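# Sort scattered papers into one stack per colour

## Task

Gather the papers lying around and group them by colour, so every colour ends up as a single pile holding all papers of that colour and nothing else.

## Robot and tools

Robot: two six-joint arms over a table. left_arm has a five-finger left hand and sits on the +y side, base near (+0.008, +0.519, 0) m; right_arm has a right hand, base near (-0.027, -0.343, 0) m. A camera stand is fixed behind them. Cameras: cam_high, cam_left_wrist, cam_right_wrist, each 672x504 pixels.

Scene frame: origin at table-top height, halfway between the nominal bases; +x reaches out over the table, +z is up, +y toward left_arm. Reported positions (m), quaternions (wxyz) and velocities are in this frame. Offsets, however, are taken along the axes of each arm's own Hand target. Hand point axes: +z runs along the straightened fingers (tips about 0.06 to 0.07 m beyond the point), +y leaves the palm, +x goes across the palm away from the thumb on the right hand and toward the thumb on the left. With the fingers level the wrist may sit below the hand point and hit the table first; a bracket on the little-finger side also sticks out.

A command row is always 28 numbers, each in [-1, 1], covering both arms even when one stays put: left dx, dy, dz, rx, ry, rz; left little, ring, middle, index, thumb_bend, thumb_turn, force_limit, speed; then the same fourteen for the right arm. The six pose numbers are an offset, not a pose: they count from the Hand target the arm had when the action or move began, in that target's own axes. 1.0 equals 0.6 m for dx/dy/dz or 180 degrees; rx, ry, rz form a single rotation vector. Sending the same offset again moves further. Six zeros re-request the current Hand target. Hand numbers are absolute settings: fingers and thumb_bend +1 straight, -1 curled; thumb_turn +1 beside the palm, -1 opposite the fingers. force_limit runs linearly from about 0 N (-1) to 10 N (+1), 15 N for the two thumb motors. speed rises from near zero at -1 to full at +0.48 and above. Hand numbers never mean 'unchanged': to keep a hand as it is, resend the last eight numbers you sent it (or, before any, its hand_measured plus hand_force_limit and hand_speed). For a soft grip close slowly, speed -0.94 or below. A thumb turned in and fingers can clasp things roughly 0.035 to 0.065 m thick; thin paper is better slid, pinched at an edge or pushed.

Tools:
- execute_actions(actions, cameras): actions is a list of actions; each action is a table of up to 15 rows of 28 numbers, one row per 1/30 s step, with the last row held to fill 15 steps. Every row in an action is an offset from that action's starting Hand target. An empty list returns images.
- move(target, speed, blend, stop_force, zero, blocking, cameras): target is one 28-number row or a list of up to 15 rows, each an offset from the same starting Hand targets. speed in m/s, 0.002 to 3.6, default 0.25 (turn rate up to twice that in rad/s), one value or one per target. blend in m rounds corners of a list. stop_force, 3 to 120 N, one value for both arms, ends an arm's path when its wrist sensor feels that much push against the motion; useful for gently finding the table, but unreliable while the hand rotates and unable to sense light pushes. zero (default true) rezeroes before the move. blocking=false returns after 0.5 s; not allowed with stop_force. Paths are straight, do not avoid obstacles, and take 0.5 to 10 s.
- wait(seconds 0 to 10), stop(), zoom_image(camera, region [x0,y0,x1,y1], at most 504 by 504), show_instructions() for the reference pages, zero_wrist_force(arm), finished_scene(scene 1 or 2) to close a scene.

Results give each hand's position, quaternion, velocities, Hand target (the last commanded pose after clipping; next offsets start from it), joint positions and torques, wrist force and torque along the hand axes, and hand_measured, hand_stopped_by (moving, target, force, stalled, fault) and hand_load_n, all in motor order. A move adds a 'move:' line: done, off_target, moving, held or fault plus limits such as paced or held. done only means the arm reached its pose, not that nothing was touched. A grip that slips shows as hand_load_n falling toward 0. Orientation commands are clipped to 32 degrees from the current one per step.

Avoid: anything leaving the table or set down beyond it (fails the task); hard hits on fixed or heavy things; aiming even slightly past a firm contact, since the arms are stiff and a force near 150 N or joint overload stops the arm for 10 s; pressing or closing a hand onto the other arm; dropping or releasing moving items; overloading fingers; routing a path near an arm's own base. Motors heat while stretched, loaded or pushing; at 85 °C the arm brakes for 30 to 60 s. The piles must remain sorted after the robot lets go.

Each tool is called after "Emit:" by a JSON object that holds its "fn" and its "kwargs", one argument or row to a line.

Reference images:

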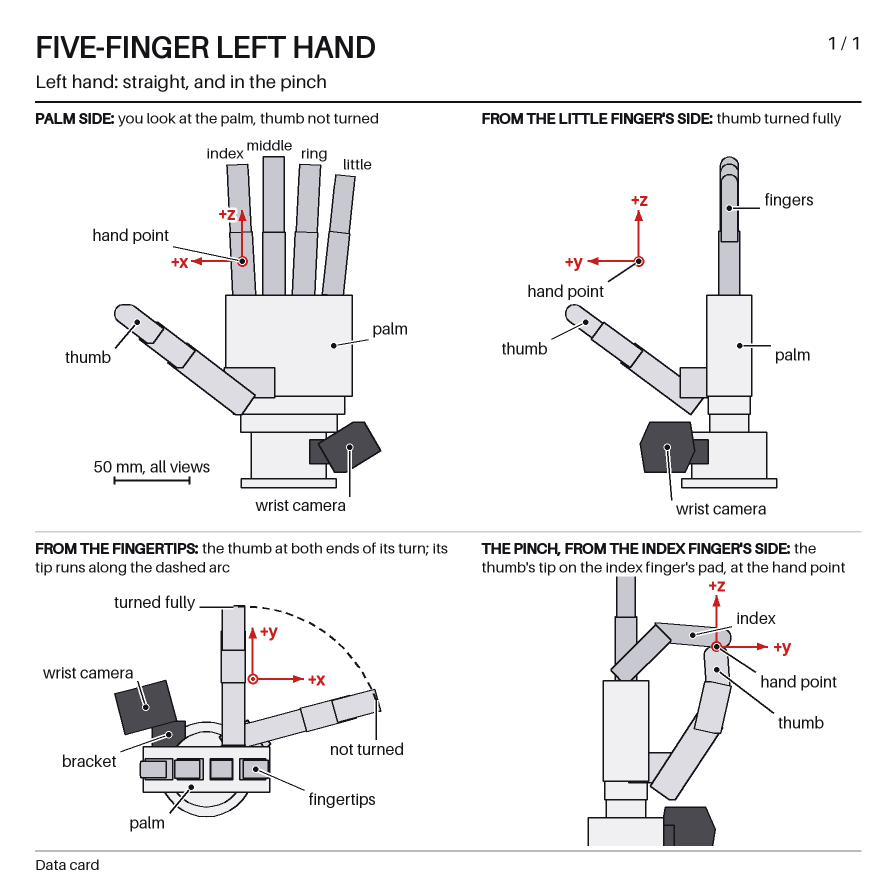

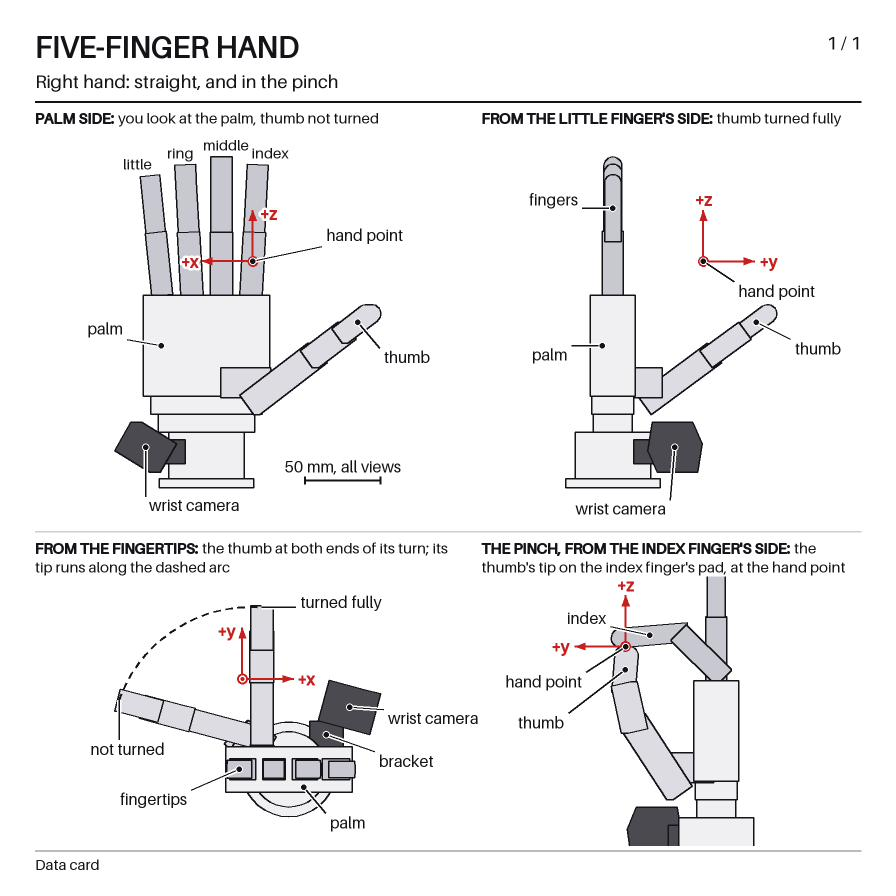

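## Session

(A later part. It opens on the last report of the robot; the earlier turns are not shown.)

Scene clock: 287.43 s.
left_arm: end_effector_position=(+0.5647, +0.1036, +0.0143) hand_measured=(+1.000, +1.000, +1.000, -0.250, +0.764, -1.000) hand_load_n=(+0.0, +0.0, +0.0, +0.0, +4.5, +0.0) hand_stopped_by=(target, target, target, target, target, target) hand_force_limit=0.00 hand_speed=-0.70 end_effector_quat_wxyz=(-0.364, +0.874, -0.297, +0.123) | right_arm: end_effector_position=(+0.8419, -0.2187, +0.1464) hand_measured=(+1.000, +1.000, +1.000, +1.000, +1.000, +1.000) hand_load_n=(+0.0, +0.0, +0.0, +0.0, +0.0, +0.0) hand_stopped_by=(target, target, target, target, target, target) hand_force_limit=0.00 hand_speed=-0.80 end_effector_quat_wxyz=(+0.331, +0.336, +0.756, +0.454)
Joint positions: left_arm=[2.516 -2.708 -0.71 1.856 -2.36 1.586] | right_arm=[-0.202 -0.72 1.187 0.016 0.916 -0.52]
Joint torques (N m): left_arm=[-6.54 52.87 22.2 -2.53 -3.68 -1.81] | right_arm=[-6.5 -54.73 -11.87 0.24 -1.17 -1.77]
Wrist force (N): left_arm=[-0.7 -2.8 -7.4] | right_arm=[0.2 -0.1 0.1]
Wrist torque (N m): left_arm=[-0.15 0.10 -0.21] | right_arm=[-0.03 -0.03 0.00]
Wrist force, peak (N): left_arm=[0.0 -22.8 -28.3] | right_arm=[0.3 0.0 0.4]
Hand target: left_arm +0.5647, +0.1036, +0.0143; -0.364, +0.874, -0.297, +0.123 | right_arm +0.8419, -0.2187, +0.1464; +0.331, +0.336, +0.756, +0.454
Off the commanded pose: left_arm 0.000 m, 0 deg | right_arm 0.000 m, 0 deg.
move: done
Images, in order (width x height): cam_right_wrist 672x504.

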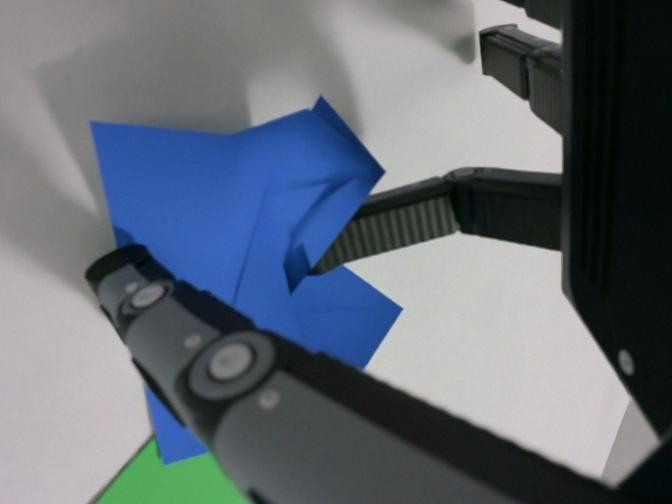

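Emit:
{"fn": "move", "kwargs": {
  "target": [
    [0,0.0004,0.0004,-0.002,0,0,1,1,1,-0.28,0.7,-1,0,-0.7,0,0,0,0,0,0,1,1,1,1,1,1,0,-0.8]
  ],
  "speed": 0.02,
  "cameras": ["cam_right_wrist"]
}}

Emit:
{"fn": "move", "kwargs": {
  "target": [
    [0,0.0007,0.0007,-0.002,0,0,1,1,1,-0.3,0.62,-1,0,-0.7,0,0,0,0,0,0,1,1,1,1,1,1,0,-0.8]
  ],
  "speed": 0.02,
  "cameras": ["cam_right_wrist"]
}}

Scene clock: 288.23 s.
left_arm: end_effector_position=(+0.5647, +0.1036, +0.0140) hand_measured=(+1.000, +1.000, +1.000, -0.280, +0.702, -1.000) hand_load_n=(+0.0, +0.0, +0.0, +0.0, +2.0, +0.5) hand_stopped_by=(target, target, target, target, target, target) hand_force_limit=0.00 hand_speed=-0.70 end_effector_quat_wxyz=(-0.361, +0.875, -0.297, +0.122) | right_arm: end_effector_position=(+0.8419, -0.2187, +0.1464) hand_measured=(+1.000, +1.000, +1.000, +1.000, +1.000, +1.000) hand_load_n=(-0.5, +0.0, +0.0, +0.0, +0.0, +0.0) hand_stopped_by=(target, target, target, target, target, target) hand_force_limit=0.00 hand_speed=-0.80 end_effector_quat_wxyz=(+0.331, +0.336, +0.756, +0.454)
Joint positions: left_arm=[2.518 -2.706 -0.711 1.857 -2.353 1.589] | right_arm=[-0.202 -0.72 1.187 0.016 0.916 -0.52]
Joint torques (N m): left_arm=[9.01 53.89 10.27 -0.47 0.68 2.85] | right_arm=[-5.27 -55.94 -12.52 0.04 -1.32 -1.47]
Wrist force (N): left_arm=[-0.5 -1.8 -4.1] | right_arm=[0.3 0.0 0.2]
Wrist torque (N m): left_arm=[0.05 0.16 -0.24] | right_arm=[-0.01 -0.06 0.02]
Wrist force, peak (N): left_arm=[-0.7 -2.7 -7.3] | right_arm=[0.4 0.2 0.3]
Hand target: left_arm +0.5647, +0.1036, +0.0139; -0.361, +0.875, -0.297, +0.122 | right_arm +0.8419, -0.2187, +0.1464; +0.331, +0.336, +0.756, +0.454
Off the commanded pose: left_arm 0.000 m, 0 deg | right_arm 0.000 m, 0 deg.
move: done
Images, in order (width x height): cam_right_wrist 672x504.

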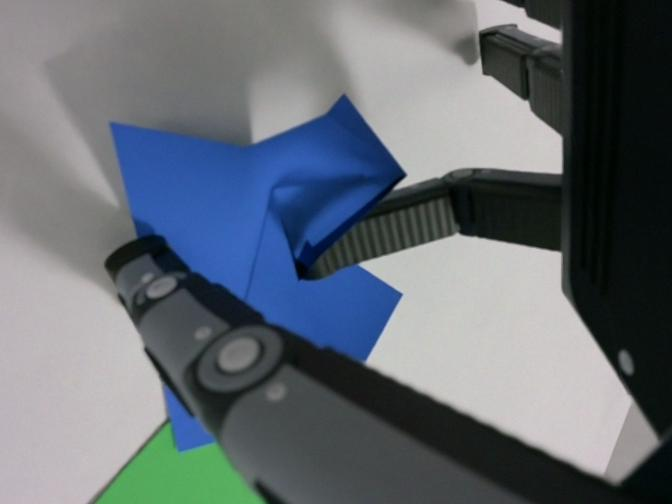

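Scene clock: 288.93 s.
left_arm: end_effector_position=(+0.5647, +0.1036, +0.0134) hand_measured=(+1.000, +1.000, +1.000, -0.300, +0.620, -1.000) hand_load_n=(+0.0, +0.0, +0.0, +0.0, +0.5, +0.0) hand_stopped_by=(target, target, target, target, target, target) hand_force_limit=0.00 hand_speed=-0.70 end_effector_quat_wxyz=(-0.359, +0.876, -0.298, +0.121) | right_arm: end_effector_position=(+0.8419, -0.2187, +0.1464) hand_measured=(+1.000, +1.000, +1.000, +1.000, +1.000, +1.000) hand_load_n=(+0.0, +0.0, +0.0, +0.0, +0.0, +0.0) hand_stopped_by=(target, target, target, target, target, target) hand_force_limit=0.00 hand_speed=-0.80 end_effector_quat_wxyz=(+0.331, +0.336, +0.756, +0.454)
Joint positions: left_arm=[2.52 -2.705 -0.712 1.859 -2.347 1.591] | right_arm=[-0.202 -0.72 1.187 0.016 0.916 -0.52]
Joint torques (N m): left_arm=[7.85 54.75 10.64 -0.55 0.79 2.87] | right_arm=[-6.35 -55.06 -11.36 0.12 -1.32 -1.73]
Wrist force (N): left_arm=[-0.7 -1.5 -2.7] | right_arm=[0.3 0.2 0.3]
Wrist torque (N m): left_arm=[0.13 0.17 -0.23] | right_arm=[0.01 -0.05 0.01]
Wrist force, peak (N): left_arm=[-0.7 -1.2 -4.5] | right_arm=[0.2 0.1 0.5]
Hand target: left_arm +0.5647, +0.1036, +0.0134; -0.359, +0.876, -0.298, +0.121 | right_arm +0.8419, -0.2187, +0.1464; +0.331, +0.336, +0.756, +0.454
Off the commanded pose: left_arm 0.000 m, 0 deg | right_arm 0.000 m, 0 deg.
move: done
Images, in order (width x height): cam_right_wrist 672x504.

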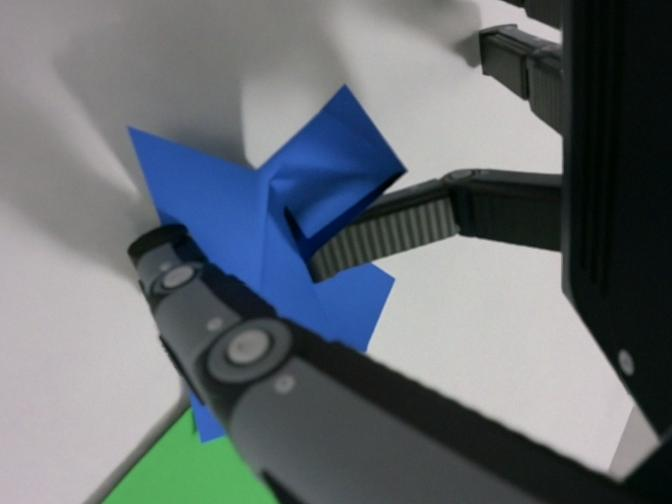

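Emit:
{"fn": "move", "kwargs": {
  "target": [
    [0,0.0006,0.0006,0,0,0,1,1,1,-0.3,0.54,-1,0,-0.6,0,0,0,0,0,0,1,1,1,1,1,1,0,-0.8],
    [0,0.0012,0.0012,0,0,0,1,1,1,-0.33,0.46,-1,0,-0.6,0,0,0,0,0,0,1,1,1,1,1,1,0,-0.8]
  ],
  "speed": 0.02,
  "cameras": ["cam_right_wrist"]
}}

Emit:
{"fn": "move", "kwargs": {
  "target": [
    [0,0,0,0,0,0,1,1,1,-0.36,0.4,-1,0,-0.6,0,0,0,0,0,0,1,1,1,1,1,1,0,-0.8]
  ],
  "speed": 0.02,
  "cameras": ["cam_right_wrist"]
}}

Scene clock: 292.13 s.
left_arm: end_effector_position=(+0.5647, +0.1036, +0.0122) hand_measured=(+1.000, +1.000, +1.000, -0.330, +0.460, -1.000) hand_load_n=(+0.0, +0.0, -0.5, +0.5, +0.0, +0.0) hand_stopped_by=(target, target, target, target, target, target) hand_force_limit=0.00 hand_speed=-0.60 end_effector_quat_wxyz=(-0.359, +0.876, -0.298, +0.121) | right_arm: end_effector_position=(+0.8419, -0.2187, +0.1464) hand_measured=(+1.000, +1.000, +1.000, +1.000, +1.000, +1.000) hand_load_n=(+0.0, +0.0, +0.0, +0.0, +0.0, +0.0) hand_stopped_by=(target, target, target, target, target, target) hand_force_limit=0.00 hand_speed=-0.80 end_effector_quat_wxyz=(+0.331, +0.336, +0.756, +0.454)
Joint positions: left_arm=[2.52 -2.706 -0.713 1.861 -2.347 1.591] | right_arm=[-0.202 -0.72 1.187 0.016 0.916 -0.52]
Joint torques (N m): left_arm=[-4.27 54.03 16.83 -2.32 -1.65 -1.86] | right_arm=[-6.28 -54.65 -11.49 0.09 -1.16 -1.63]
Wrist force (N): left_arm=[-0.8 1.2 1.1] | right_arm=[0.1 0.0 0.4]
Wrist torque (N m): left_arm=[0.32 0.23 -0.27] | right_arm=[-0.02 -0.04 0.01]
Wrist force, peak (N): left_arm=[-0.8 -7.3 -8.3] | right_arm=[0.2 -0.1 0.5]
Hand target: left_arm +0.5647, +0.1036, +0.0123; -0.359, +0.876, -0.298, +0.121 | right_arm +0.8419, -0.2187, +0.1464; +0.331, +0.336, +0.756, +0.454
Off the commanded pose: left_arm 0.000 m, 0 deg | right_arm 0.000 m, 0 deg.
move: done
Images, in order (width x height): cam_right_wrist 672x504.

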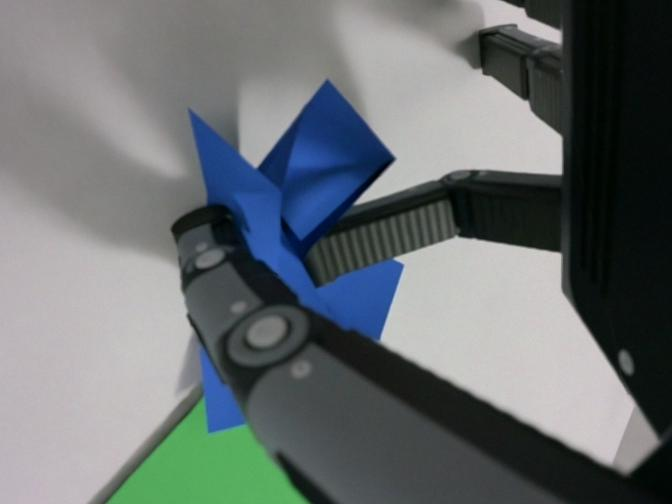

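Scene clock: 292.63 s.
left_arm: end_effector_position=(+0.5647, +0.1036, +0.0123) hand_measured=(+1.000, +1.000, +1.000, -0.360, +0.400, -1.000) hand_load_n=(+0.0, +0.0, +0.0, +0.0, +0.0, +0.0) hand_stopped_by=(target, target, target, target, target, target) hand_force_limit=0.00 hand_speed=-0.60 end_effector_quat_wxyz=(-0.359, +0.876, -0.298, +0.121) | right_arm: end_effector_position=(+0.8419, -0.2187, +0.1464) hand_measured=(+1.000, +1.000, +1.000, +1.000, +1.000, +1.000) hand_load_n=(+0.0, +0.0, +0.0, +0.0, +0.0, +0.5) hand_stopped_by=(target, target, target, target, target, target) hand_force_limit=0.00 hand_speed=-0.80 end_effector_quat_wxyz=(+0.331, +0.336, +0.756, +0.454)
Joint positions: left_arm=[2.52 -2.706 -0.713 1.861 -2.347 1.591] | right_arm=[-0.202 -0.72 1.187 0.016 0.916 -0.52]
Joint torques (N m): left_arm=[0.34 57.17 24.1 -3.74 -0.85 -1.88] | right_arm=[-5.99 -54.3 -11.37 0.32 -1.32 -1.61]
Wrist force (N): left_arm=[-0.7 1.4 0.9] | right_arm=[0.2 0.0 0.2]
Wrist torque (N m): left_arm=[0.35 0.21 -0.27] | right_arm=[-0.02 -0.04 0.01]
Wrist force, peak (N): left_arm=[-0.9 1.7 1.0] | right_arm=[0.2 0.0 0.4]
Hand target: left_arm +0.5647, +0.1036, +0.0123; -0.359, +0.876, -0.298, +0.121 | right_arm +0.8419, -0.2187, +0.1464; +0.331, +0.336, +0.756, +0.454
Off the commanded pose: left_arm 0.000 m, 0 deg | right_arm 0.000 m, 0 deg.
move: done
Images, in order (width x height): cam_right_wrist 672x504.

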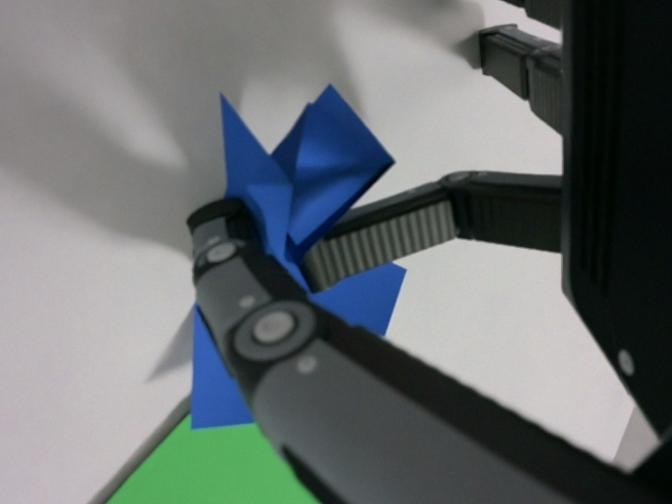

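Emit:
{"fn": "move", "kwargs": {
  "target": [
    [0,0,0,0,0,0,1,1,1,-0.6,0.33,-1,0,-0.6,0,0,0,0,0,0,1,1,1,1,1,1,0,-0.8]
  ],
  "speed": 0.02,
  "cameras": ["cam_right_wrist"]
}}

Scene clock: 293.20 s.
left_arm: end_effector_position=(+0.5647, +0.1036, +0.0123) hand_measured=(+1.000, +1.000, +1.000, -0.502, +0.340, -1.000) hand_load_n=(+0.0, +0.0, +0.0, +4.5, +9.5, -0.5) hand_stopped_by=(target, target, target, force, force, target) hand_force_limit=0.00 hand_speed=-0.60 end_effector_quat_wxyz=(-0.359, +0.876, -0.298, +0.121) | right_arm: end_effector_position=(+0.8419, -0.2187, +0.1464) hand_measured=(+1.000, +1.000, +1.000, +1.000, +1.000, +1.000) hand_load_n=(+0.0, +0.0, +0.0, +0.0, +0.0, +0.0) hand_stopped_by=(target, target, target, target, target, target) hand_force_limit=0.00 hand_speed=-0.80 end_effector_quat_wxyz=(+0.331, +0.336, +0.756, +0.454)
Joint positions: left_arm=[2.52 -2.706 -0.713 1.861 -2.347 1.591] | right_arm=[-0.202 -0.72 1.187 0.016 0.916 -0.52]
Joint torques (N m): left_arm=[5.71 58.72 25.74 -3.89 0.13 -1.93] | right_arm=[-6.31 -55.81 -11.78 0.25 -1.12 -1.66]
Wrist force (N): left_arm=[-0.7 1.0 0.8] | right_arm=[0.2 -0.1 0.4]
Wrist torque (N m): left_arm=[0.31 0.23 -0.27] | right_arm=[-0.04 -0.04 0.00]
Wrist force, peak (N): left_arm=[-0.9 1.4 1.3] | right_arm=[0.1 0.3 0.4]
Hand target: left_arm +0.5647, +0.1036, +0.0123; -0.359, +0.876, -0.298, +0.121 | right_arm +0.8419, -0.2187, +0.1464; +0.331, +0.336, +0.756, +0.454
Off the commanded pose: left_arm 0.000 m, 0 deg | right_arm 0.000 m, 0 deg.
move: done
Images, in order (width x height): cam_right_wrist 672x504.

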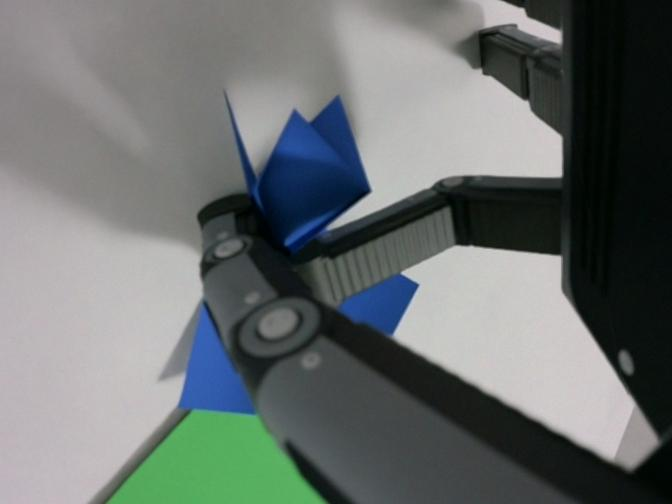

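Emit:
{"fn": "move", "kwargs": {
  "target": [
    [0,-0.085,-0.086,0,0,0,1,1,1,-0.6,0.33,-1,0,-0.6,0,0,0,0,0,0,1,1,1,1,1,1,0,-0.8]
  ],
  "speed": 0.08,
  "cameras": ["cam_right_wrist","cam_high"]
}}

Emit:
{"fn": "zoom_image", "kwargs": {
  "camera": "cam_high",
  "region": [310, 130, 470, 290]
}}

Scene clock: 294.67 s.
left_arm: end_effector_position=(+0.5650, +0.1037, +0.0849) hand_measured=(+1.000, +1.000, +1.000, -0.502, +0.340, -1.000) hand_load_n=(+0.0, +0.0, +0.0, +4.5, +8.5, -1.0) hand_stopped_by=(target, target, target, force, force, target) hand_force_limit=0.00 hand_speed=-0.60 end_effector_quat_wxyz=(-0.359, +0.876, -0.298, +0.121) | right_arm: end_effector_position=(+0.8419, -0.2187, +0.1464) hand_measured=(+1.000, +1.000, +1.000, +1.000, +1.000, +1.000) hand_load_n=(+0.0, +0.0, +0.0, +0.0, +0.0, +0.0) hand_stopped_by=(target, target, target, target, target, target) hand_force_limit=0.00 hand_speed=-0.80 end_effector_quat_wxyz=(+0.331, +0.336, +0.756, +0.454)
Joint positions: left_arm=[2.52 -2.649 -0.637 1.728 -2.347 1.592] | right_arm=[-0.202 -0.72 1.187 0.016 0.916 -0.52]
Joint torques (N m): left_arm=[8.5 46.57 11.48 -0.76 1.41 -0.81] | right_arm=[-6.3 -55.55 -10.25 0.26 -1.07 -1.62]
Wrist force (N): left_arm=[-0.8 1.3 0.9] | right_arm=[0.2 0.0 0.4]
Wrist torque (N m): left_arm=[0.36 0.19 -0.27] | right_arm=[-0.02 -0.05 0.01]
Wrist force, peak (N): left_arm=[-0.9 2.1 1.7] | right_arm=[0.2 -0.1 0.5]
Hand target: left_arm +0.5650, +0.1037, +0.0849; -0.359, +0.876, -0.298, +0.121 | right_arm +0.8419, -0.2187, +0.1464; +0.331, +0.336, +0.756, +0.454
Off the commanded pose: left_arm 0.000 m, 0 deg | right_arm 0.000 m, 0 deg.
move: done
Images, in order (width x height): cam_high 672x504, cam_right_wrist 672x504.

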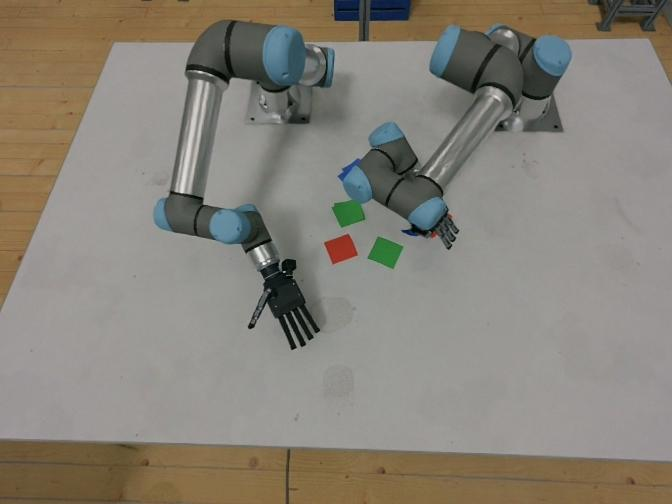

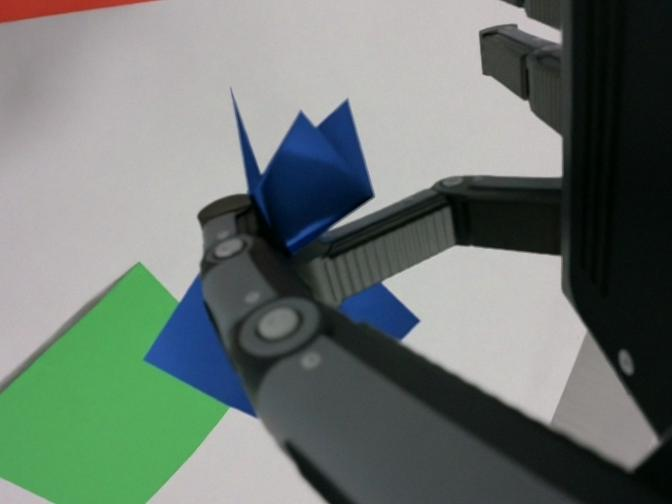

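Scaled by 3.150 from the camera's 672x504 image, which has a finer 960x720 frame.

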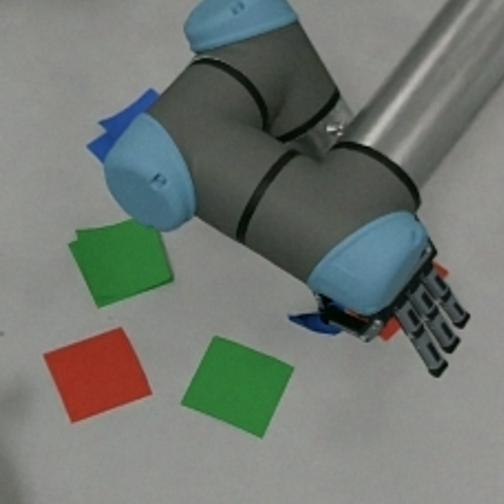

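Emit:
{"fn": "move", "kwargs": {
  "target": [
    [-0.0975,0.1335,-0.1319,0,0.1874,0.1897,1,1,1,-0.6,0.33,-1,0,-0.6,0,0,0,0,0,0,1,1,1,1,1,1,0,-0.8],
    [-0.1658,0.2455,-0.2426,0,0.371,0.3754,1,1,1,-0.6,0.33,-1,0,-0.6,0,0,0,0,0,0,1,1,1,1,1,1,0,-0.8],
    [-0.2008,0.3430,-0.3389,0,0.371,0.3754,1,1,1,-0.6,0.33,-1,0,-0.6,0,0,0,0,0,0,1,1,1,1,1,1,0,-0.8]
  ],
  "speed": 0.2,
  "blend": 0.02,
  "cameras": ["cam_right_wrist","cam_high"]
}}

Emit:
{"fn": "zoom_image", "kwargs": {
  "camera": "cam_high",
  "region": [310, 130, 470, 290]
}}

Scene clock: 300.23 s.
left_arm: end_effector_position=(+0.2934, -0.0526, +0.0860) hand_measured=(+1.000, +1.000, +1.000, -0.502, +0.340, -1.000) hand_load_n=(+0.0, +0.0, +0.0, +4.0, +9.0, -1.0) hand_stopped_by=(target, target, target, force, force, target) hand_force_limit=0.00 hand_speed=-0.60 end_effector_quat_wxyz=(+0.151, -0.373, +0.847, -0.348) | right_arm: end_effector_position=(+0.8419, -0.2187, +0.1464) hand_measured=(+1.000, +1.000, +1.000, +1.000, +1.000, +1.000) hand_load_n=(+0.0, +0.0, -0.5, +0.0, +0.0, +0.0) hand_stopped_by=(target, target, target, target, target, target) hand_force_limit=0.00 hand_speed=-0.80 end_effector_quat_wxyz=(+0.331, +0.336, +0.756, +0.454)
Joint positions: left_arm=[2.283 -2.062 -1.503 2.768 -1.663 3.043] | right_arm=[-0.202 -0.72 1.187 0.016 0.916 -0.52]
Joint torques (N m): left_arm=[-9.99 41.24 12.89 1.07 1.61 2.1] | right_arm=[-6.61 -54.85 -12.02 0.16 -1.35 -1.52]
Wrist force (N): left_arm=[-1.2 1.6 0.8] | right_arm=[0.1 0.0 0.2]
Wrist torque (N m): left_arm=[0.44 0.22 -0.34] | right_arm=[-0.01 -0.02 0.00]
Wrist force, peak (N): left_arm=[-1.7 2.1 0.7] | right_arm=[0.3 0.2 0.4]
Hand target: left_arm +0.2933, -0.0527, +0.0860; +0.151, -0.373, +0.847, -0.348 | right_arm +0.8419, -0.2187, +0.1464; +0.331, +0.336, +0.756, +0.454
Off the commanded pose: left_arm 0.000 m, 0 deg | right_arm 0.000 m, 0 deg.
move: done
Images, in order (width x height): cam_high 672x504, cam_right_wrist 672x504.

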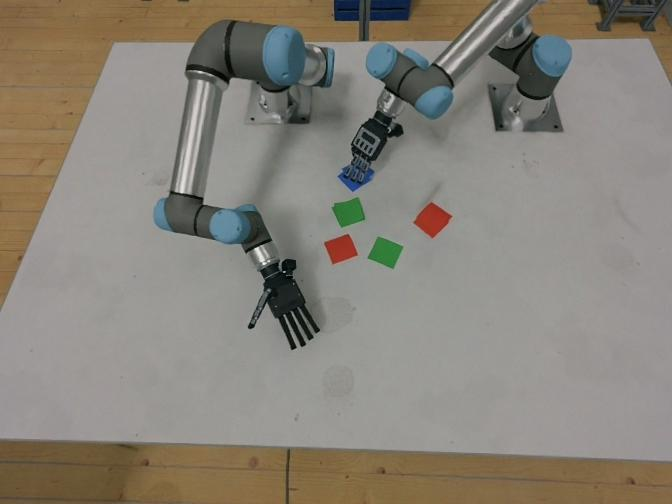

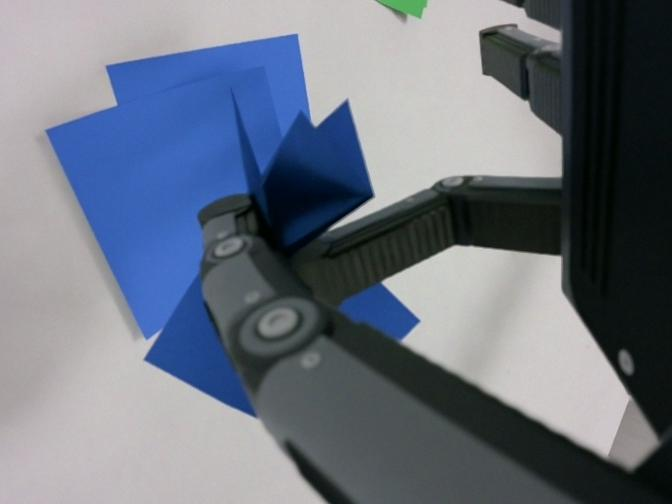

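Scaled by 3.150 from the camera's 672x504 image, which has a finer 960x720 frame.

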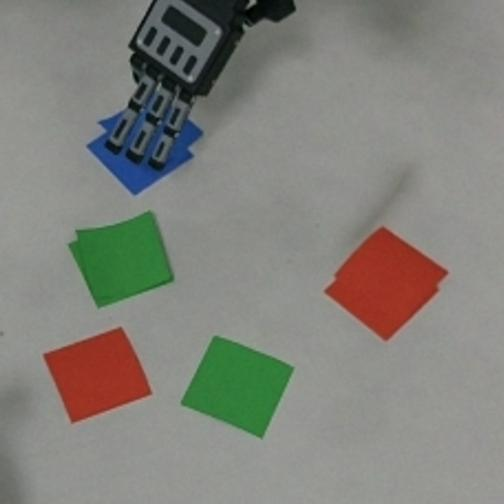

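Emit:
{"fn": "move", "kwargs": {
  "target": [
    [0,0.0656,0.0664,0,0,0,1,1,1,-0.6,0.33,-1,0,-0.6,0,0,0,0,0,0,1,1,1,1,1,1,0,-0.8]
  ],
  "speed": 0.08,
  "cameras": ["cam_right_wrist"]
}}

Scene clock: 301.43 s.
left_arm: end_effector_position=(+0.2931, -0.0527, +0.0300) hand_measured=(+1.000, +1.000, +1.000, -0.502, +0.340, -1.000) hand_load_n=(+0.0, +0.0, +0.0, +4.0, +9.0, -1.0) hand_stopped_by=(target, target, target, force, force, target) hand_force_limit=0.00 hand_speed=-0.60 end_effector_quat_wxyz=(+0.151, -0.373, +0.847, -0.348) | right_arm: end_effector_position=(+0.8419, -0.2187, +0.1464) hand_measured=(+1.000, +1.000, +1.000, +1.000, +1.000, +1.000) hand_load_n=(+0.0, +0.0, +0.0, +0.0, +0.0, +0.0) hand_stopped_by=(target, target, target, target, target, target) hand_force_limit=0.00 hand_speed=-0.80 end_effector_quat_wxyz=(+0.331, +0.336, +0.756, +0.454)
Joint positions: left_arm=[2.283 -2.123 -1.566 2.892 -1.663 3.043] | right_arm=[-0.202 -0.72 1.187 0.016 0.916 -0.52]
Joint torques (N m): left_arm=[-11.04 42.67 25.24 -2.24 -2.45 -2.39] | right_arm=[-7 -56.04 -11.85 0.22 -1.33 -1.63]
Wrist force (N): left_arm=[-1.0 1.9 0.7] | right_arm=[0.0 0.0 0.3]
Wrist torque (N m): left_arm=[0.49 0.20 -0.31] | right_arm=[-0.02 -0.02 -0.01]
Wrist force, peak (N): left_arm=[-1.0 2.6 1.0] | right_arm=[0.3 0.0 0.5]
Hand target: left_arm +0.2932, -0.0528, +0.0300; +0.151, -0.373, +0.847, -0.348 | right_arm +0.8419, -0.2187, +0.1464; +0.331, +0.336, +0.756, +0.454
Off the commanded pose: left_arm 0.000 m, 0 deg | right_arm 0.000 m, 0 deg.
move: done
Images, in order (width x height): cam_right_wrist 672x504.

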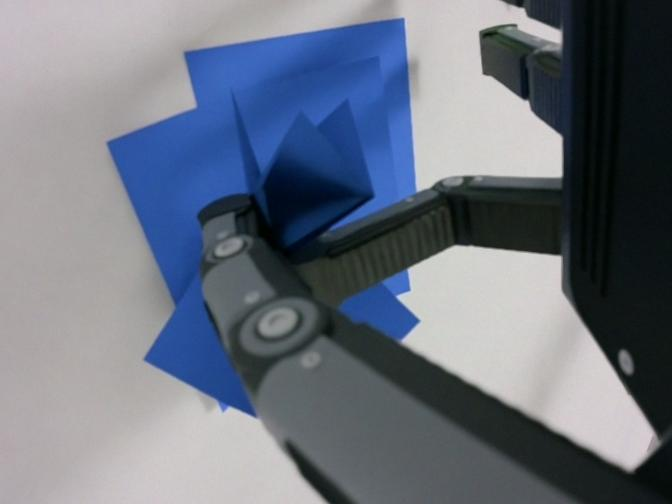

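Emit:
{"fn": "move", "kwargs": {
  "target": [
    [0.0133,0.0177,0.0107,0,0,0,1,1,1,-0.6,0.33,-1,0,-0.6,0,0,0,0,0,0,1,1,1,1,1,1,0,-0.8]
  ],
  "speed": 0.05,
  "cameras": ["cam_right_wrist"]
}}

Emit:
{"fn": "move", "kwargs": {
  "target": [
    [0,0.0094,0.0095,0,0,0,1,1,1,-0.6,0.33,-1,0,-0.6,0,0,0,0,0,0,1,1,1,1,1,1,0,-0.8]
  ],
  "speed": 0.008,
  "stop_force": 3,
  "cameras": ["cam_right_wrist"]
}}

Scene clock: 302.50 s.
left_arm: end_effector_position=(+0.2853, -0.0566, +0.0178) hand_measured=(+1.000, +1.000, +1.000, -0.502, +0.340, -1.000) hand_load_n=(+0.0, +0.0, +0.0, +4.5, +8.5, -1.0) hand_stopped_by=(target, target, target, force, force, target) hand_force_limit=0.00 hand_speed=-0.60 end_effector_quat_wxyz=(+0.151, -0.373, +0.847, -0.348) | right_arm: end_effector_position=(+0.8419, -0.2187, +0.1464) hand_measured=(+1.000, +1.000, +1.000, +1.000, +1.000, +1.000) hand_load_n=(+0.0, +0.0, -0.5, +0.0, +0.0, +0.0) hand_stopped_by=(target, target, target, target, target, target) hand_force_limit=0.00 hand_speed=-0.80 end_effector_quat_wxyz=(+0.331, +0.336, +0.756, +0.454)
Joint positions: left_arm=[2.265 -2.14 -1.575 2.917 -1.675 3.03] | right_arm=[-0.202 -0.72 1.187 0.016 0.916 -0.52]
Joint torques (N m): left_arm=[10.1 42.87 23.05 -2.29 0.28 0.76] | right_arm=[-5.93 -55.61 -10.62 0.14 -1.29 -1.79]
Wrist force (N): left_arm=[-0.8 1.8 0.4] | right_arm=[0.1 0.1 0.2]
Wrist torque (N m): left_arm=[0.50 0.14 -0.23] | right_arm=[0.00 -0.03 0.00]
Wrist force, peak (N): left_arm=[-1.2 2.0 0.6] | right_arm=[0.2 0.0 0.5]
Hand target: left_arm +0.2855, -0.0566, +0.0180; +0.151, -0.373, +0.847, -0.348 | right_arm +0.8419, -0.2187, +0.1464; +0.331, +0.336, +0.756, +0.454
Off the commanded pose: left_arm 0.000 m, 0 deg | right_arm 0.000 m, 0 deg.
move: done
Images, in order (width x height): cam_right_wrist 672x504.

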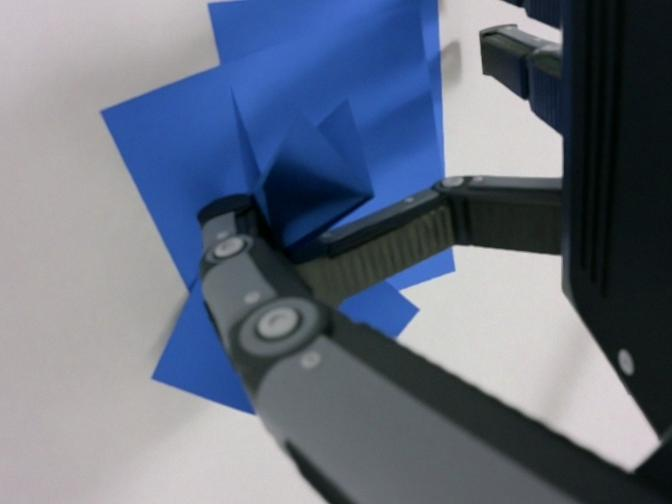

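Scene clock: 304.33 s.
left_arm: end_effector_position=(+0.2855, -0.0566, +0.0117) hand_measured=(+1.000, +1.000, +1.000, -0.502, +0.340, -1.000) hand_load_n=(+0.0, +0.0, +0.0, +4.5, +8.5, -0.5) hand_stopped_by=(target, target, target, force, force, target) hand_force_limit=0.00 hand_speed=-0.60 end_effector_quat_wxyz=(+0.151, -0.373, +0.847, -0.348) | right_arm: end_effector_position=(+0.8419, -0.2187, +0.1464) hand_measured=(+1.000, +1.000, +1.000, +1.000, +1.000, +1.000) hand_load_n=(+0.0, +0.0, +0.0, +0.0, +0.0, +0.0) hand_stopped_by=(target, target, target, target, target, target) hand_force_limit=0.00 hand_speed=-0.80 end_effector_quat_wxyz=(+0.331, +0.336, +0.756, +0.454)
Joint positions: left_arm=[2.265 -2.148 -1.58 2.93 -1.675 3.03] | right_arm=[-0.202 -0.72 1.187 0.016 0.916 -0.52]
Joint torques (N m): left_arm=[8.49 41.45 23.35 -2.5 2.35 2.85] | right_arm=[-6.39 -55.22 -11.44 0.23 -1.2 -1.71]
Wrist force (N): left_arm=[-1.0 -0.9 -1.2] | right_arm=[0.3 0.1 0.3]
Wrist torque (N m): left_arm=[0.39 0.13 -0.22] | right_arm=[0.00 -0.06 0.02]
Wrist force, peak (N): left_arm=[-1.2 -2.2 -1.6] | right_arm=[0.3 -0.1 0.4]
Hand target: left_arm +0.2855, -0.0566, +0.0117; +0.151, -0.373, +0.847, -0.348 (not the last commanded pose) | right_arm +0.8419, -0.2187, +0.1464; +0.331, +0.336, +0.756, +0.454
Off the commanded pose: left_arm 0.002 m, 0 deg | right_arm 0.000 m, 0 deg.
move: contact (left_arm)
Images, in order (width x height): cam_right_wrist 672x504.

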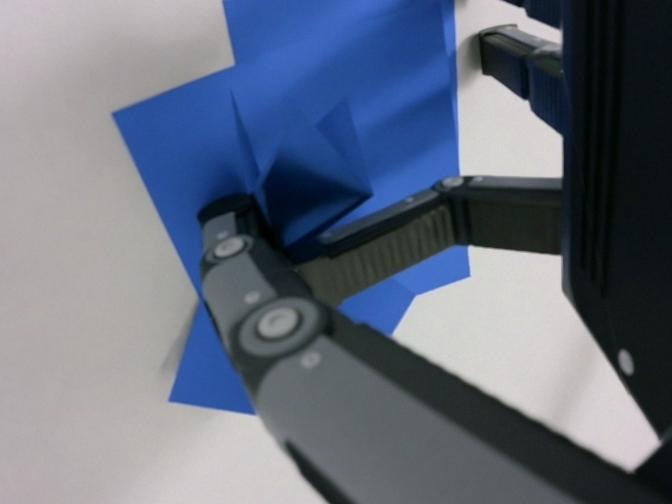

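Emit:
{"fn": "move", "kwargs": {
  "target": [
    [0,-0.0006,-0.0006,0,0,0,1,1,1,-0.35,0.33,-1,0,-0.7,0,0,0,0,0,0,1,1,1,1,1,1,0,-0.8]
  ],
  "speed": 0.02,
  "cameras": ["cam_right_wrist"]
}}

Emit:
{"fn": "move", "kwargs": {
  "target": [
    [0,0,0,0,0,0,1,1,1,-0.2,0.33,-1,0,-0.6,0,0,0,0,0,0,1,1,1,1,1,1,0,-0.8]
  ],
  "speed": 0.02,
  "cameras": ["cam_right_wrist"]
}}

Scene clock: 305.20 s.
left_arm: end_effector_position=(+0.2855, -0.0566, +0.0122) hand_measured=(+1.000, +1.000, +1.000, -0.350, +0.336, -1.000) hand_load_n=(+0.0, +0.0, +0.0, +0.0, +0.5, +0.0) hand_stopped_by=(target, target, target, target, force, target) hand_force_limit=0.00 hand_speed=-0.70 end_effector_quat_wxyz=(+0.151, -0.373, +0.847, -0.348) | right_arm: end_effector_position=(+0.8419, -0.2187, +0.1464) hand_measured=(+1.000, +1.000, +1.000, +1.000, +1.000, +1.000) hand_load_n=(+0.0, +0.0, +0.0, +0.0, +0.0, +0.0) hand_stopped_by=(target, target, target, target, target, target) hand_force_limit=0.00 hand_speed=-0.80 end_effector_quat_wxyz=(+0.331, +0.336, +0.756, +0.454)
Joint positions: left_arm=[2.265 -2.147 -1.58 2.929 -1.675 3.03] | right_arm=[-0.202 -0.72 1.187 0.016 0.916 -0.52]
Joint torques (N m): left_arm=[9.77 42.46 24.6 -1.92 2.61 3.01] | right_arm=[-5.85 -55.03 -11.47 0.2 -1.2 -1.54]
Wrist force (N): left_arm=[-0.9 1.9 0.4] | right_arm=[0.2 -0.1 0.4]
Wrist torque (N m): left_arm=[0.53 0.16 -0.25] | right_arm=[-0.04 -0.04 0.00]
Wrist force, peak (N): left_arm=[-1.0 1.9 0.6] | right_arm=[0.4 0.2 0.2]
Hand target: left_arm +0.2855, -0.0566, +0.0122; +0.151, -0.373, +0.847, -0.348 | right_arm +0.8419, -0.2187, +0.1464; +0.331, +0.336, +0.756, +0.454
Off the commanded pose: left_arm 0.000 m, 0 deg | right_arm 0.000 m, 0 deg.
move: done
Images, in order (width x height): cam_right_wrist 672x504.

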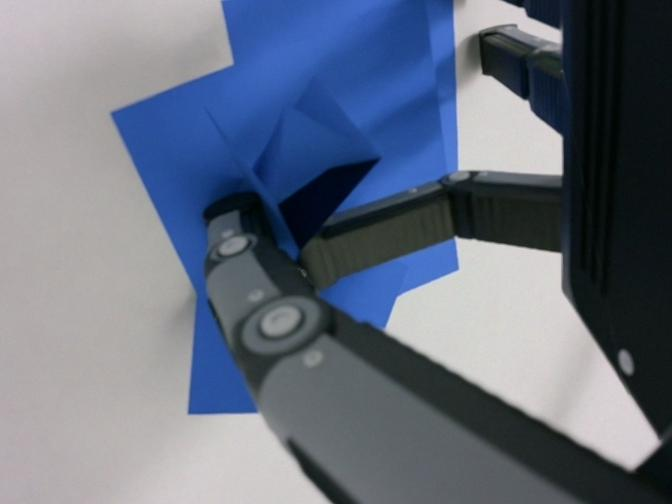

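Scene clock: 305.70 s.
left_arm: end_effector_position=(+0.2855, -0.0567, +0.0123) hand_measured=(+1.000, +1.000, +1.000, -0.246, +0.336, -1.000) hand_load_n=(+0.0, +0.0, +0.0, -12.0, +0.0, +0.0) hand_stopped_by=(target, target, target, stalled, force, target) hand_force_limit=0.00 hand_speed=-0.60 end_effector_quat_wxyz=(+0.151, -0.373, +0.847, -0.348) | right_arm: end_effector_position=(+0.8419, -0.2187, +0.1464) hand_measured=(+1.000, +1.000, +1.000, +1.000, +1.000, +1.000) hand_load_n=(+0.0, +0.0, +0.0, +0.0, +0.0, +0.0) hand_stopped_by=(target, target, target, target, target, target) hand_force_limit=0.00 hand_speed=-0.80 end_effector_quat_wxyz=(+0.331, +0.336, +0.756, +0.454)
Joint positions: left_arm=[2.265 -2.147 -1.58 2.929 -1.675 3.03] | right_arm=[-0.202 -0.72 1.187 0.016 0.916 -0.52]
Joint torques (N m): left_arm=[9.48 28.47 16.26 -1.2 2.31 3.12] | right_arm=[-5.85 -54.66 -10.75 0.29 -1.42 -1.59]
Wrist force (N): left_arm=[-1.4 -5.8 -10.6] | right_arm=[0.2 0.1 0.2]
Wrist torque (N m): left_arm=[0.22 0.15 -0.19] | right_arm=[0.00 -0.04 0.01]
Wrist force, peak (N): left_arm=[-1.2 -6.1 -11.6] | right_arm=[0.2 0.2 0.4]
Hand target: left_arm +0.2855, -0.0566, +0.0122; +0.151, -0.373, +0.847, -0.348 | right_arm +0.8419, -0.2187, +0.1464; +0.331, +0.336, +0.756, +0.454
Off the commanded pose: left_arm 0.000 m, 0 deg | right_arm 0.000 m, 0 deg.
move: done
Images, in order (width x height): cam_right_wrist 672x504.

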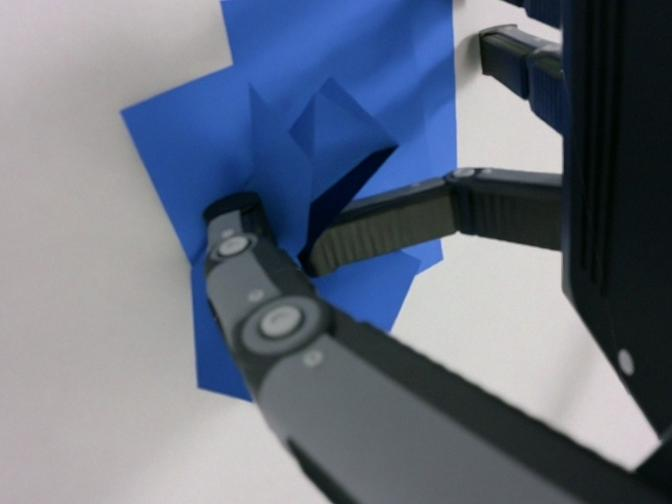

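Emit:
{"fn": "move", "kwargs": {
  "target": [
    [0,-0.0035,-0.0036,0,0,0,1,1,1,-0.24,0.33,-1,0,-0.6,0,0,0,0,0,0,1,1,1,1,1,1,0,-0.8],
    [0,-0.006,-0.006,0.006,0,0,1,1,1,-0.15,0.45,-1,0,-0.6,0,0,0,0,0,0,1,1,1,1,1,1,0,-0.8]
  ],
  "speed": 0.02,
  "cameras": ["cam_right_wrist"]
}}

Scene clock: 307.73 s.
left_arm: end_effector_position=(+0.2855, -0.0566, +0.0173) hand_measured=(+1.000, +1.000, +1.000, -0.150, +0.450, -1.000) hand_load_n=(-0.5, +0.0, +0.0, +0.0, +0.5, +0.0) hand_stopped_by=(target, target, target, target, target, target) hand_force_limit=0.00 hand_speed=-0.60 end_effector_quat_wxyz=(+0.155, -0.372, +0.843, -0.356) | right_arm: end_effector_position=(+0.8419, -0.2187, +0.1464) hand_measured=(+1.000, +1.000, +1.000, +1.000, +1.000, +1.000) hand_load_n=(+0.0, +0.0, +0.0, +0.0, +0.0, +0.0) hand_stopped_by=(target, target, target, target, target, target) hand_force_limit=0.00 hand_speed=-0.80 end_effector_quat_wxyz=(+0.331, +0.336, +0.756, +0.454)
Joint positions: left_arm=[2.264 -2.132 -1.594 2.946 -1.678 3.031] | right_arm=[-0.202 -0.72 1.187 0.016 0.916 -0.52]
Joint torques (N m): left_arm=[-7.67 30.82 24.71 -2.23 0.52 2.23] | right_arm=[-5.78 -56.4 -11.7 0.23 -1.19 -1.43]
Wrist force (N): left_arm=[-0.9 1.6 0.3] | right_arm=[0.0 0.1 0.3]
Wrist torque (N m): left_arm=[0.49 0.17 -0.36] | right_arm=[-0.01 -0.02 0.00]
Wrist force, peak (N): left_arm=[-1.1 -6.2 -10.7] | right_arm=[0.2 0.3 0.4]
Hand target: left_arm +0.2855, -0.0566, +0.0173; +0.155, -0.372, +0.843, -0.356 | right_arm +0.8419, -0.2187, +0.1464; +0.331, +0.336, +0.756, +0.454
Off the commanded pose: left_arm 0.000 m, 0 deg | right_arm 0.000 m, 0 deg.
move: done
Images, in order (width x height): cam_right_wrist 672x504.

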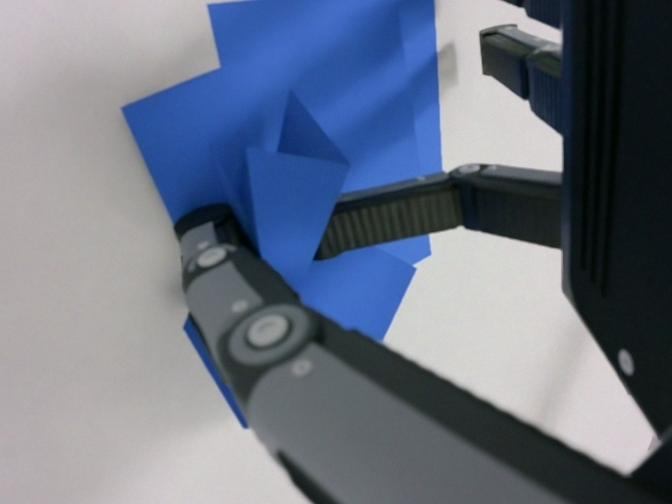

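Emit:
{"fn": "move", "kwargs": {
  "target": [
    [0,-0.006,-0.006,0.006,0,0,1,1,1,-0.15,0.45,-1,0,-0.6,0,0,0,0,0,0,1,1,1,1,1,1,0,-0.8],
    [0,-0.006,-0.006,0.006,0,0,1,1,1,0.05,0.6,-1,0,-0.6,0,0,0,0,0,0,1,1,1,1,1,1,0,-0.8]
  ],
  "speed": 0.02,
  "cameras": ["cam_right_wrist"]
}}

Scene clock: 309.13 s.
left_arm: end_effector_position=(+0.2855, -0.0566, +0.0224) hand_measured=(+1.000, +1.000, +1.000, +0.050, +0.600, -1.000) hand_load_n=(+0.0, +0.0, +0.0, -2.0, +0.0, +0.0) hand_stopped_by=(target, target, target, target, target, target) hand_force_limit=0.00 hand_speed=-0.60 end_effector_quat_wxyz=(+0.158, -0.371, +0.840, -0.364) | right_arm: end_effector_position=(+0.8419, -0.2187, +0.1464) hand_measured=(+1.000, +1.000, +1.000, +1.000, +1.000, +1.000) hand_load_n=(+0.0, +0.0, +0.0, +0.0, +0.0, +0.0) hand_stopped_by=(target, target, target, target, target, target) hand_force_limit=0.00 hand_speed=-0.80 end_effector_quat_wxyz=(+0.331, +0.336, +0.756, +0.454)
Joint positions: left_arm=[2.263 -2.117 -1.608 2.964 -1.681 3.032] | right_arm=[-0.202 -0.72 1.187 0.016 0.916 -0.52]
Joint torques (N m): left_arm=[-4.56 28.52 23.96 -2.13 0.79 1.96] | right_arm=[-5.79 -55.17 -11.12 0.14 -1.31 -1.53]
Wrist force (N): left_arm=[-1.1 0.2 -2.0] | right_arm=[0.3 0.0 0.5]
Wrist torque (N m): left_arm=[0.50 0.18 -0.36] | right_arm=[-0.03 -0.07 0.01]
Wrist force, peak (N): left_arm=[-1.4 0.1 -2.0] | right_arm=[0.3 0.0 0.5]
Hand target: left_arm +0.2855, -0.0566, +0.0224; +0.158, -0.371, +0.840, -0.364 | right_arm +0.8419, -0.2187, +0.1464; +0.331, +0.336, +0.756, +0.454
Off the commanded pose: left_arm 0.000 m, 0 deg | right_arm 0.000 m, 0 deg.
move: done
Images, in order (width x height): cam_right_wrist 672x504.

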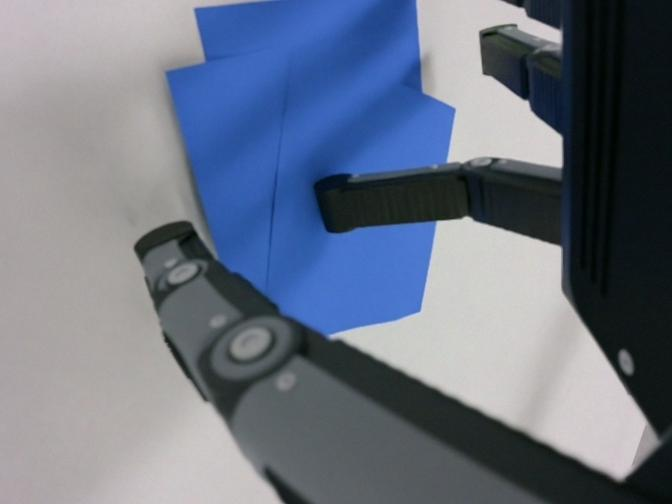

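Emit:
{"fn": "move", "kwargs": {
  "target": [
    [0,-0.01,-0.01,0,0,0,1,1,1,0.05,0.6,-1,0,-0.6,0,0,0,0,0,0,1,1,1,1,1,1,0,-0.8],
    [0,-0.10,-0.12,0,0,0,1,1,1,0.6,1,-1,0,-0.4,0,0,0,0,0,0,1,1,1,1,1,1,0,-0.8]
  ],
  "speed": 0.15,
  "cameras": ["cam_right_wrist","cam_high"]
}}

Emit:
{"fn": "zoom_image", "kwargs": {
  "camera": "cam_high",
  "region": [310, 130, 470, 290]
}}

Scene clock: 311.57 s.
left_arm: end_effector_position=(+0.2773, -0.0487, +0.1154) hand_measured=(+1.000, +1.000, +1.000, +0.600, +1.000, -1.000) hand_load_n=(+0.0, +0.0, +0.0, +0.0, +0.0, +0.0) hand_stopped_by=(target, target, target, target, target, target) hand_force_limit=0.00 hand_speed=-0.40 end_effector_quat_wxyz=(+0.158, -0.371, +0.840, -0.364) | right_arm: end_effector_position=(+0.8419, -0.2187, +0.1464) hand_measured=(+1.000, +1.000, +1.000, +1.000, +1.000, +1.000) hand_load_n=(+0.0, +0.0, +0.0, +0.0, +0.0, +0.0) hand_stopped_by=(target, target, target, target, target, target) hand_force_limit=0.00 hand_speed=-0.80 end_effector_quat_wxyz=(+0.331, +0.336, +0.756, +0.454)
Joint positions: left_arm=[2.26 -1.992 -1.535 2.766 -1.683 3.03] | right_arm=[-0.202 -0.72 1.187 0.016 0.916 -0.52]
Joint torques (N m): left_arm=[8.89 37.57 17.29 -1.77 -0.21 0.76] | right_arm=[-6.05 -55.05 -10.69 0.06 -1.26 -1.63]
Wrist force (N): left_arm=[-1.0 1.3 0.4] | right_arm=[0.2 0.1 0.2]
Wrist torque (N m): left_arm=[0.41 0.19 -0.23] | right_arm=[0.00 -0.04 0.01]
Wrist force, peak (N): left_arm=[-1.1 3.1 1.7] | right_arm=[0.2 0.0 0.5]
Hand target: left_arm +0.2774, -0.0487, +0.1154; +0.158, -0.371, +0.840, -0.364 | right_arm +0.8419, -0.2187, +0.1464; +0.331, +0.336, +0.756, +0.454
Off the commanded pose: left_arm 0.000 m, 0 deg | right_arm 0.000 m, 0 deg.
move: done
Images, in order (width x height): cam_high 672x504, cam_right_wrist 672x504.

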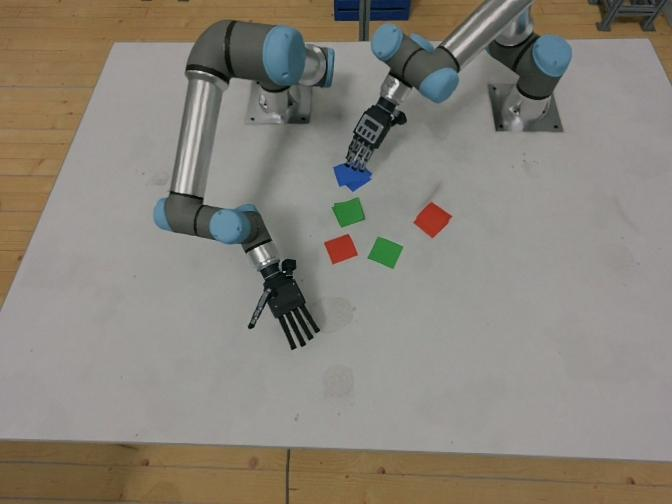

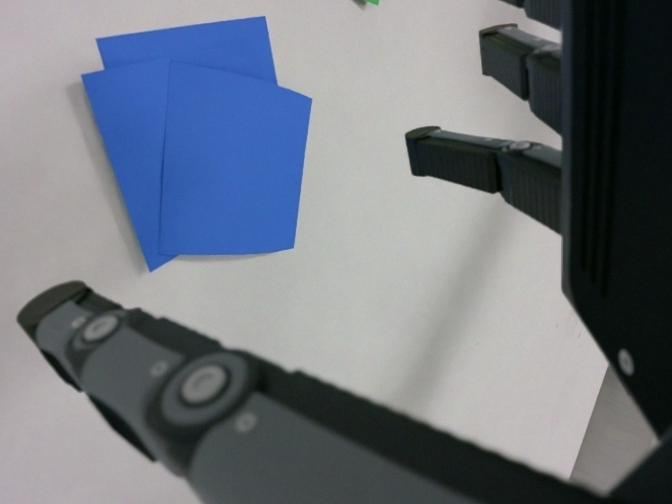

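Scaled by 3.150 from the camera's 672x504 image, which has a finer 960x720 frame.

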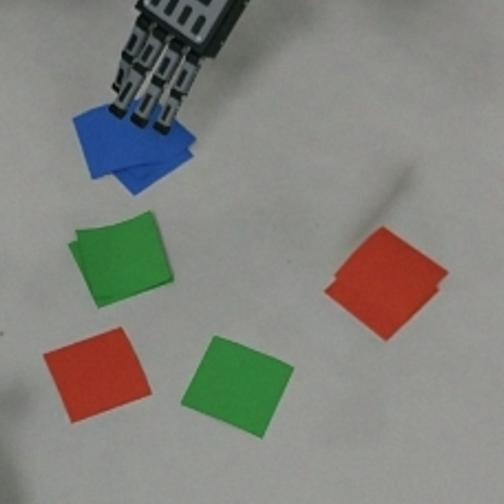

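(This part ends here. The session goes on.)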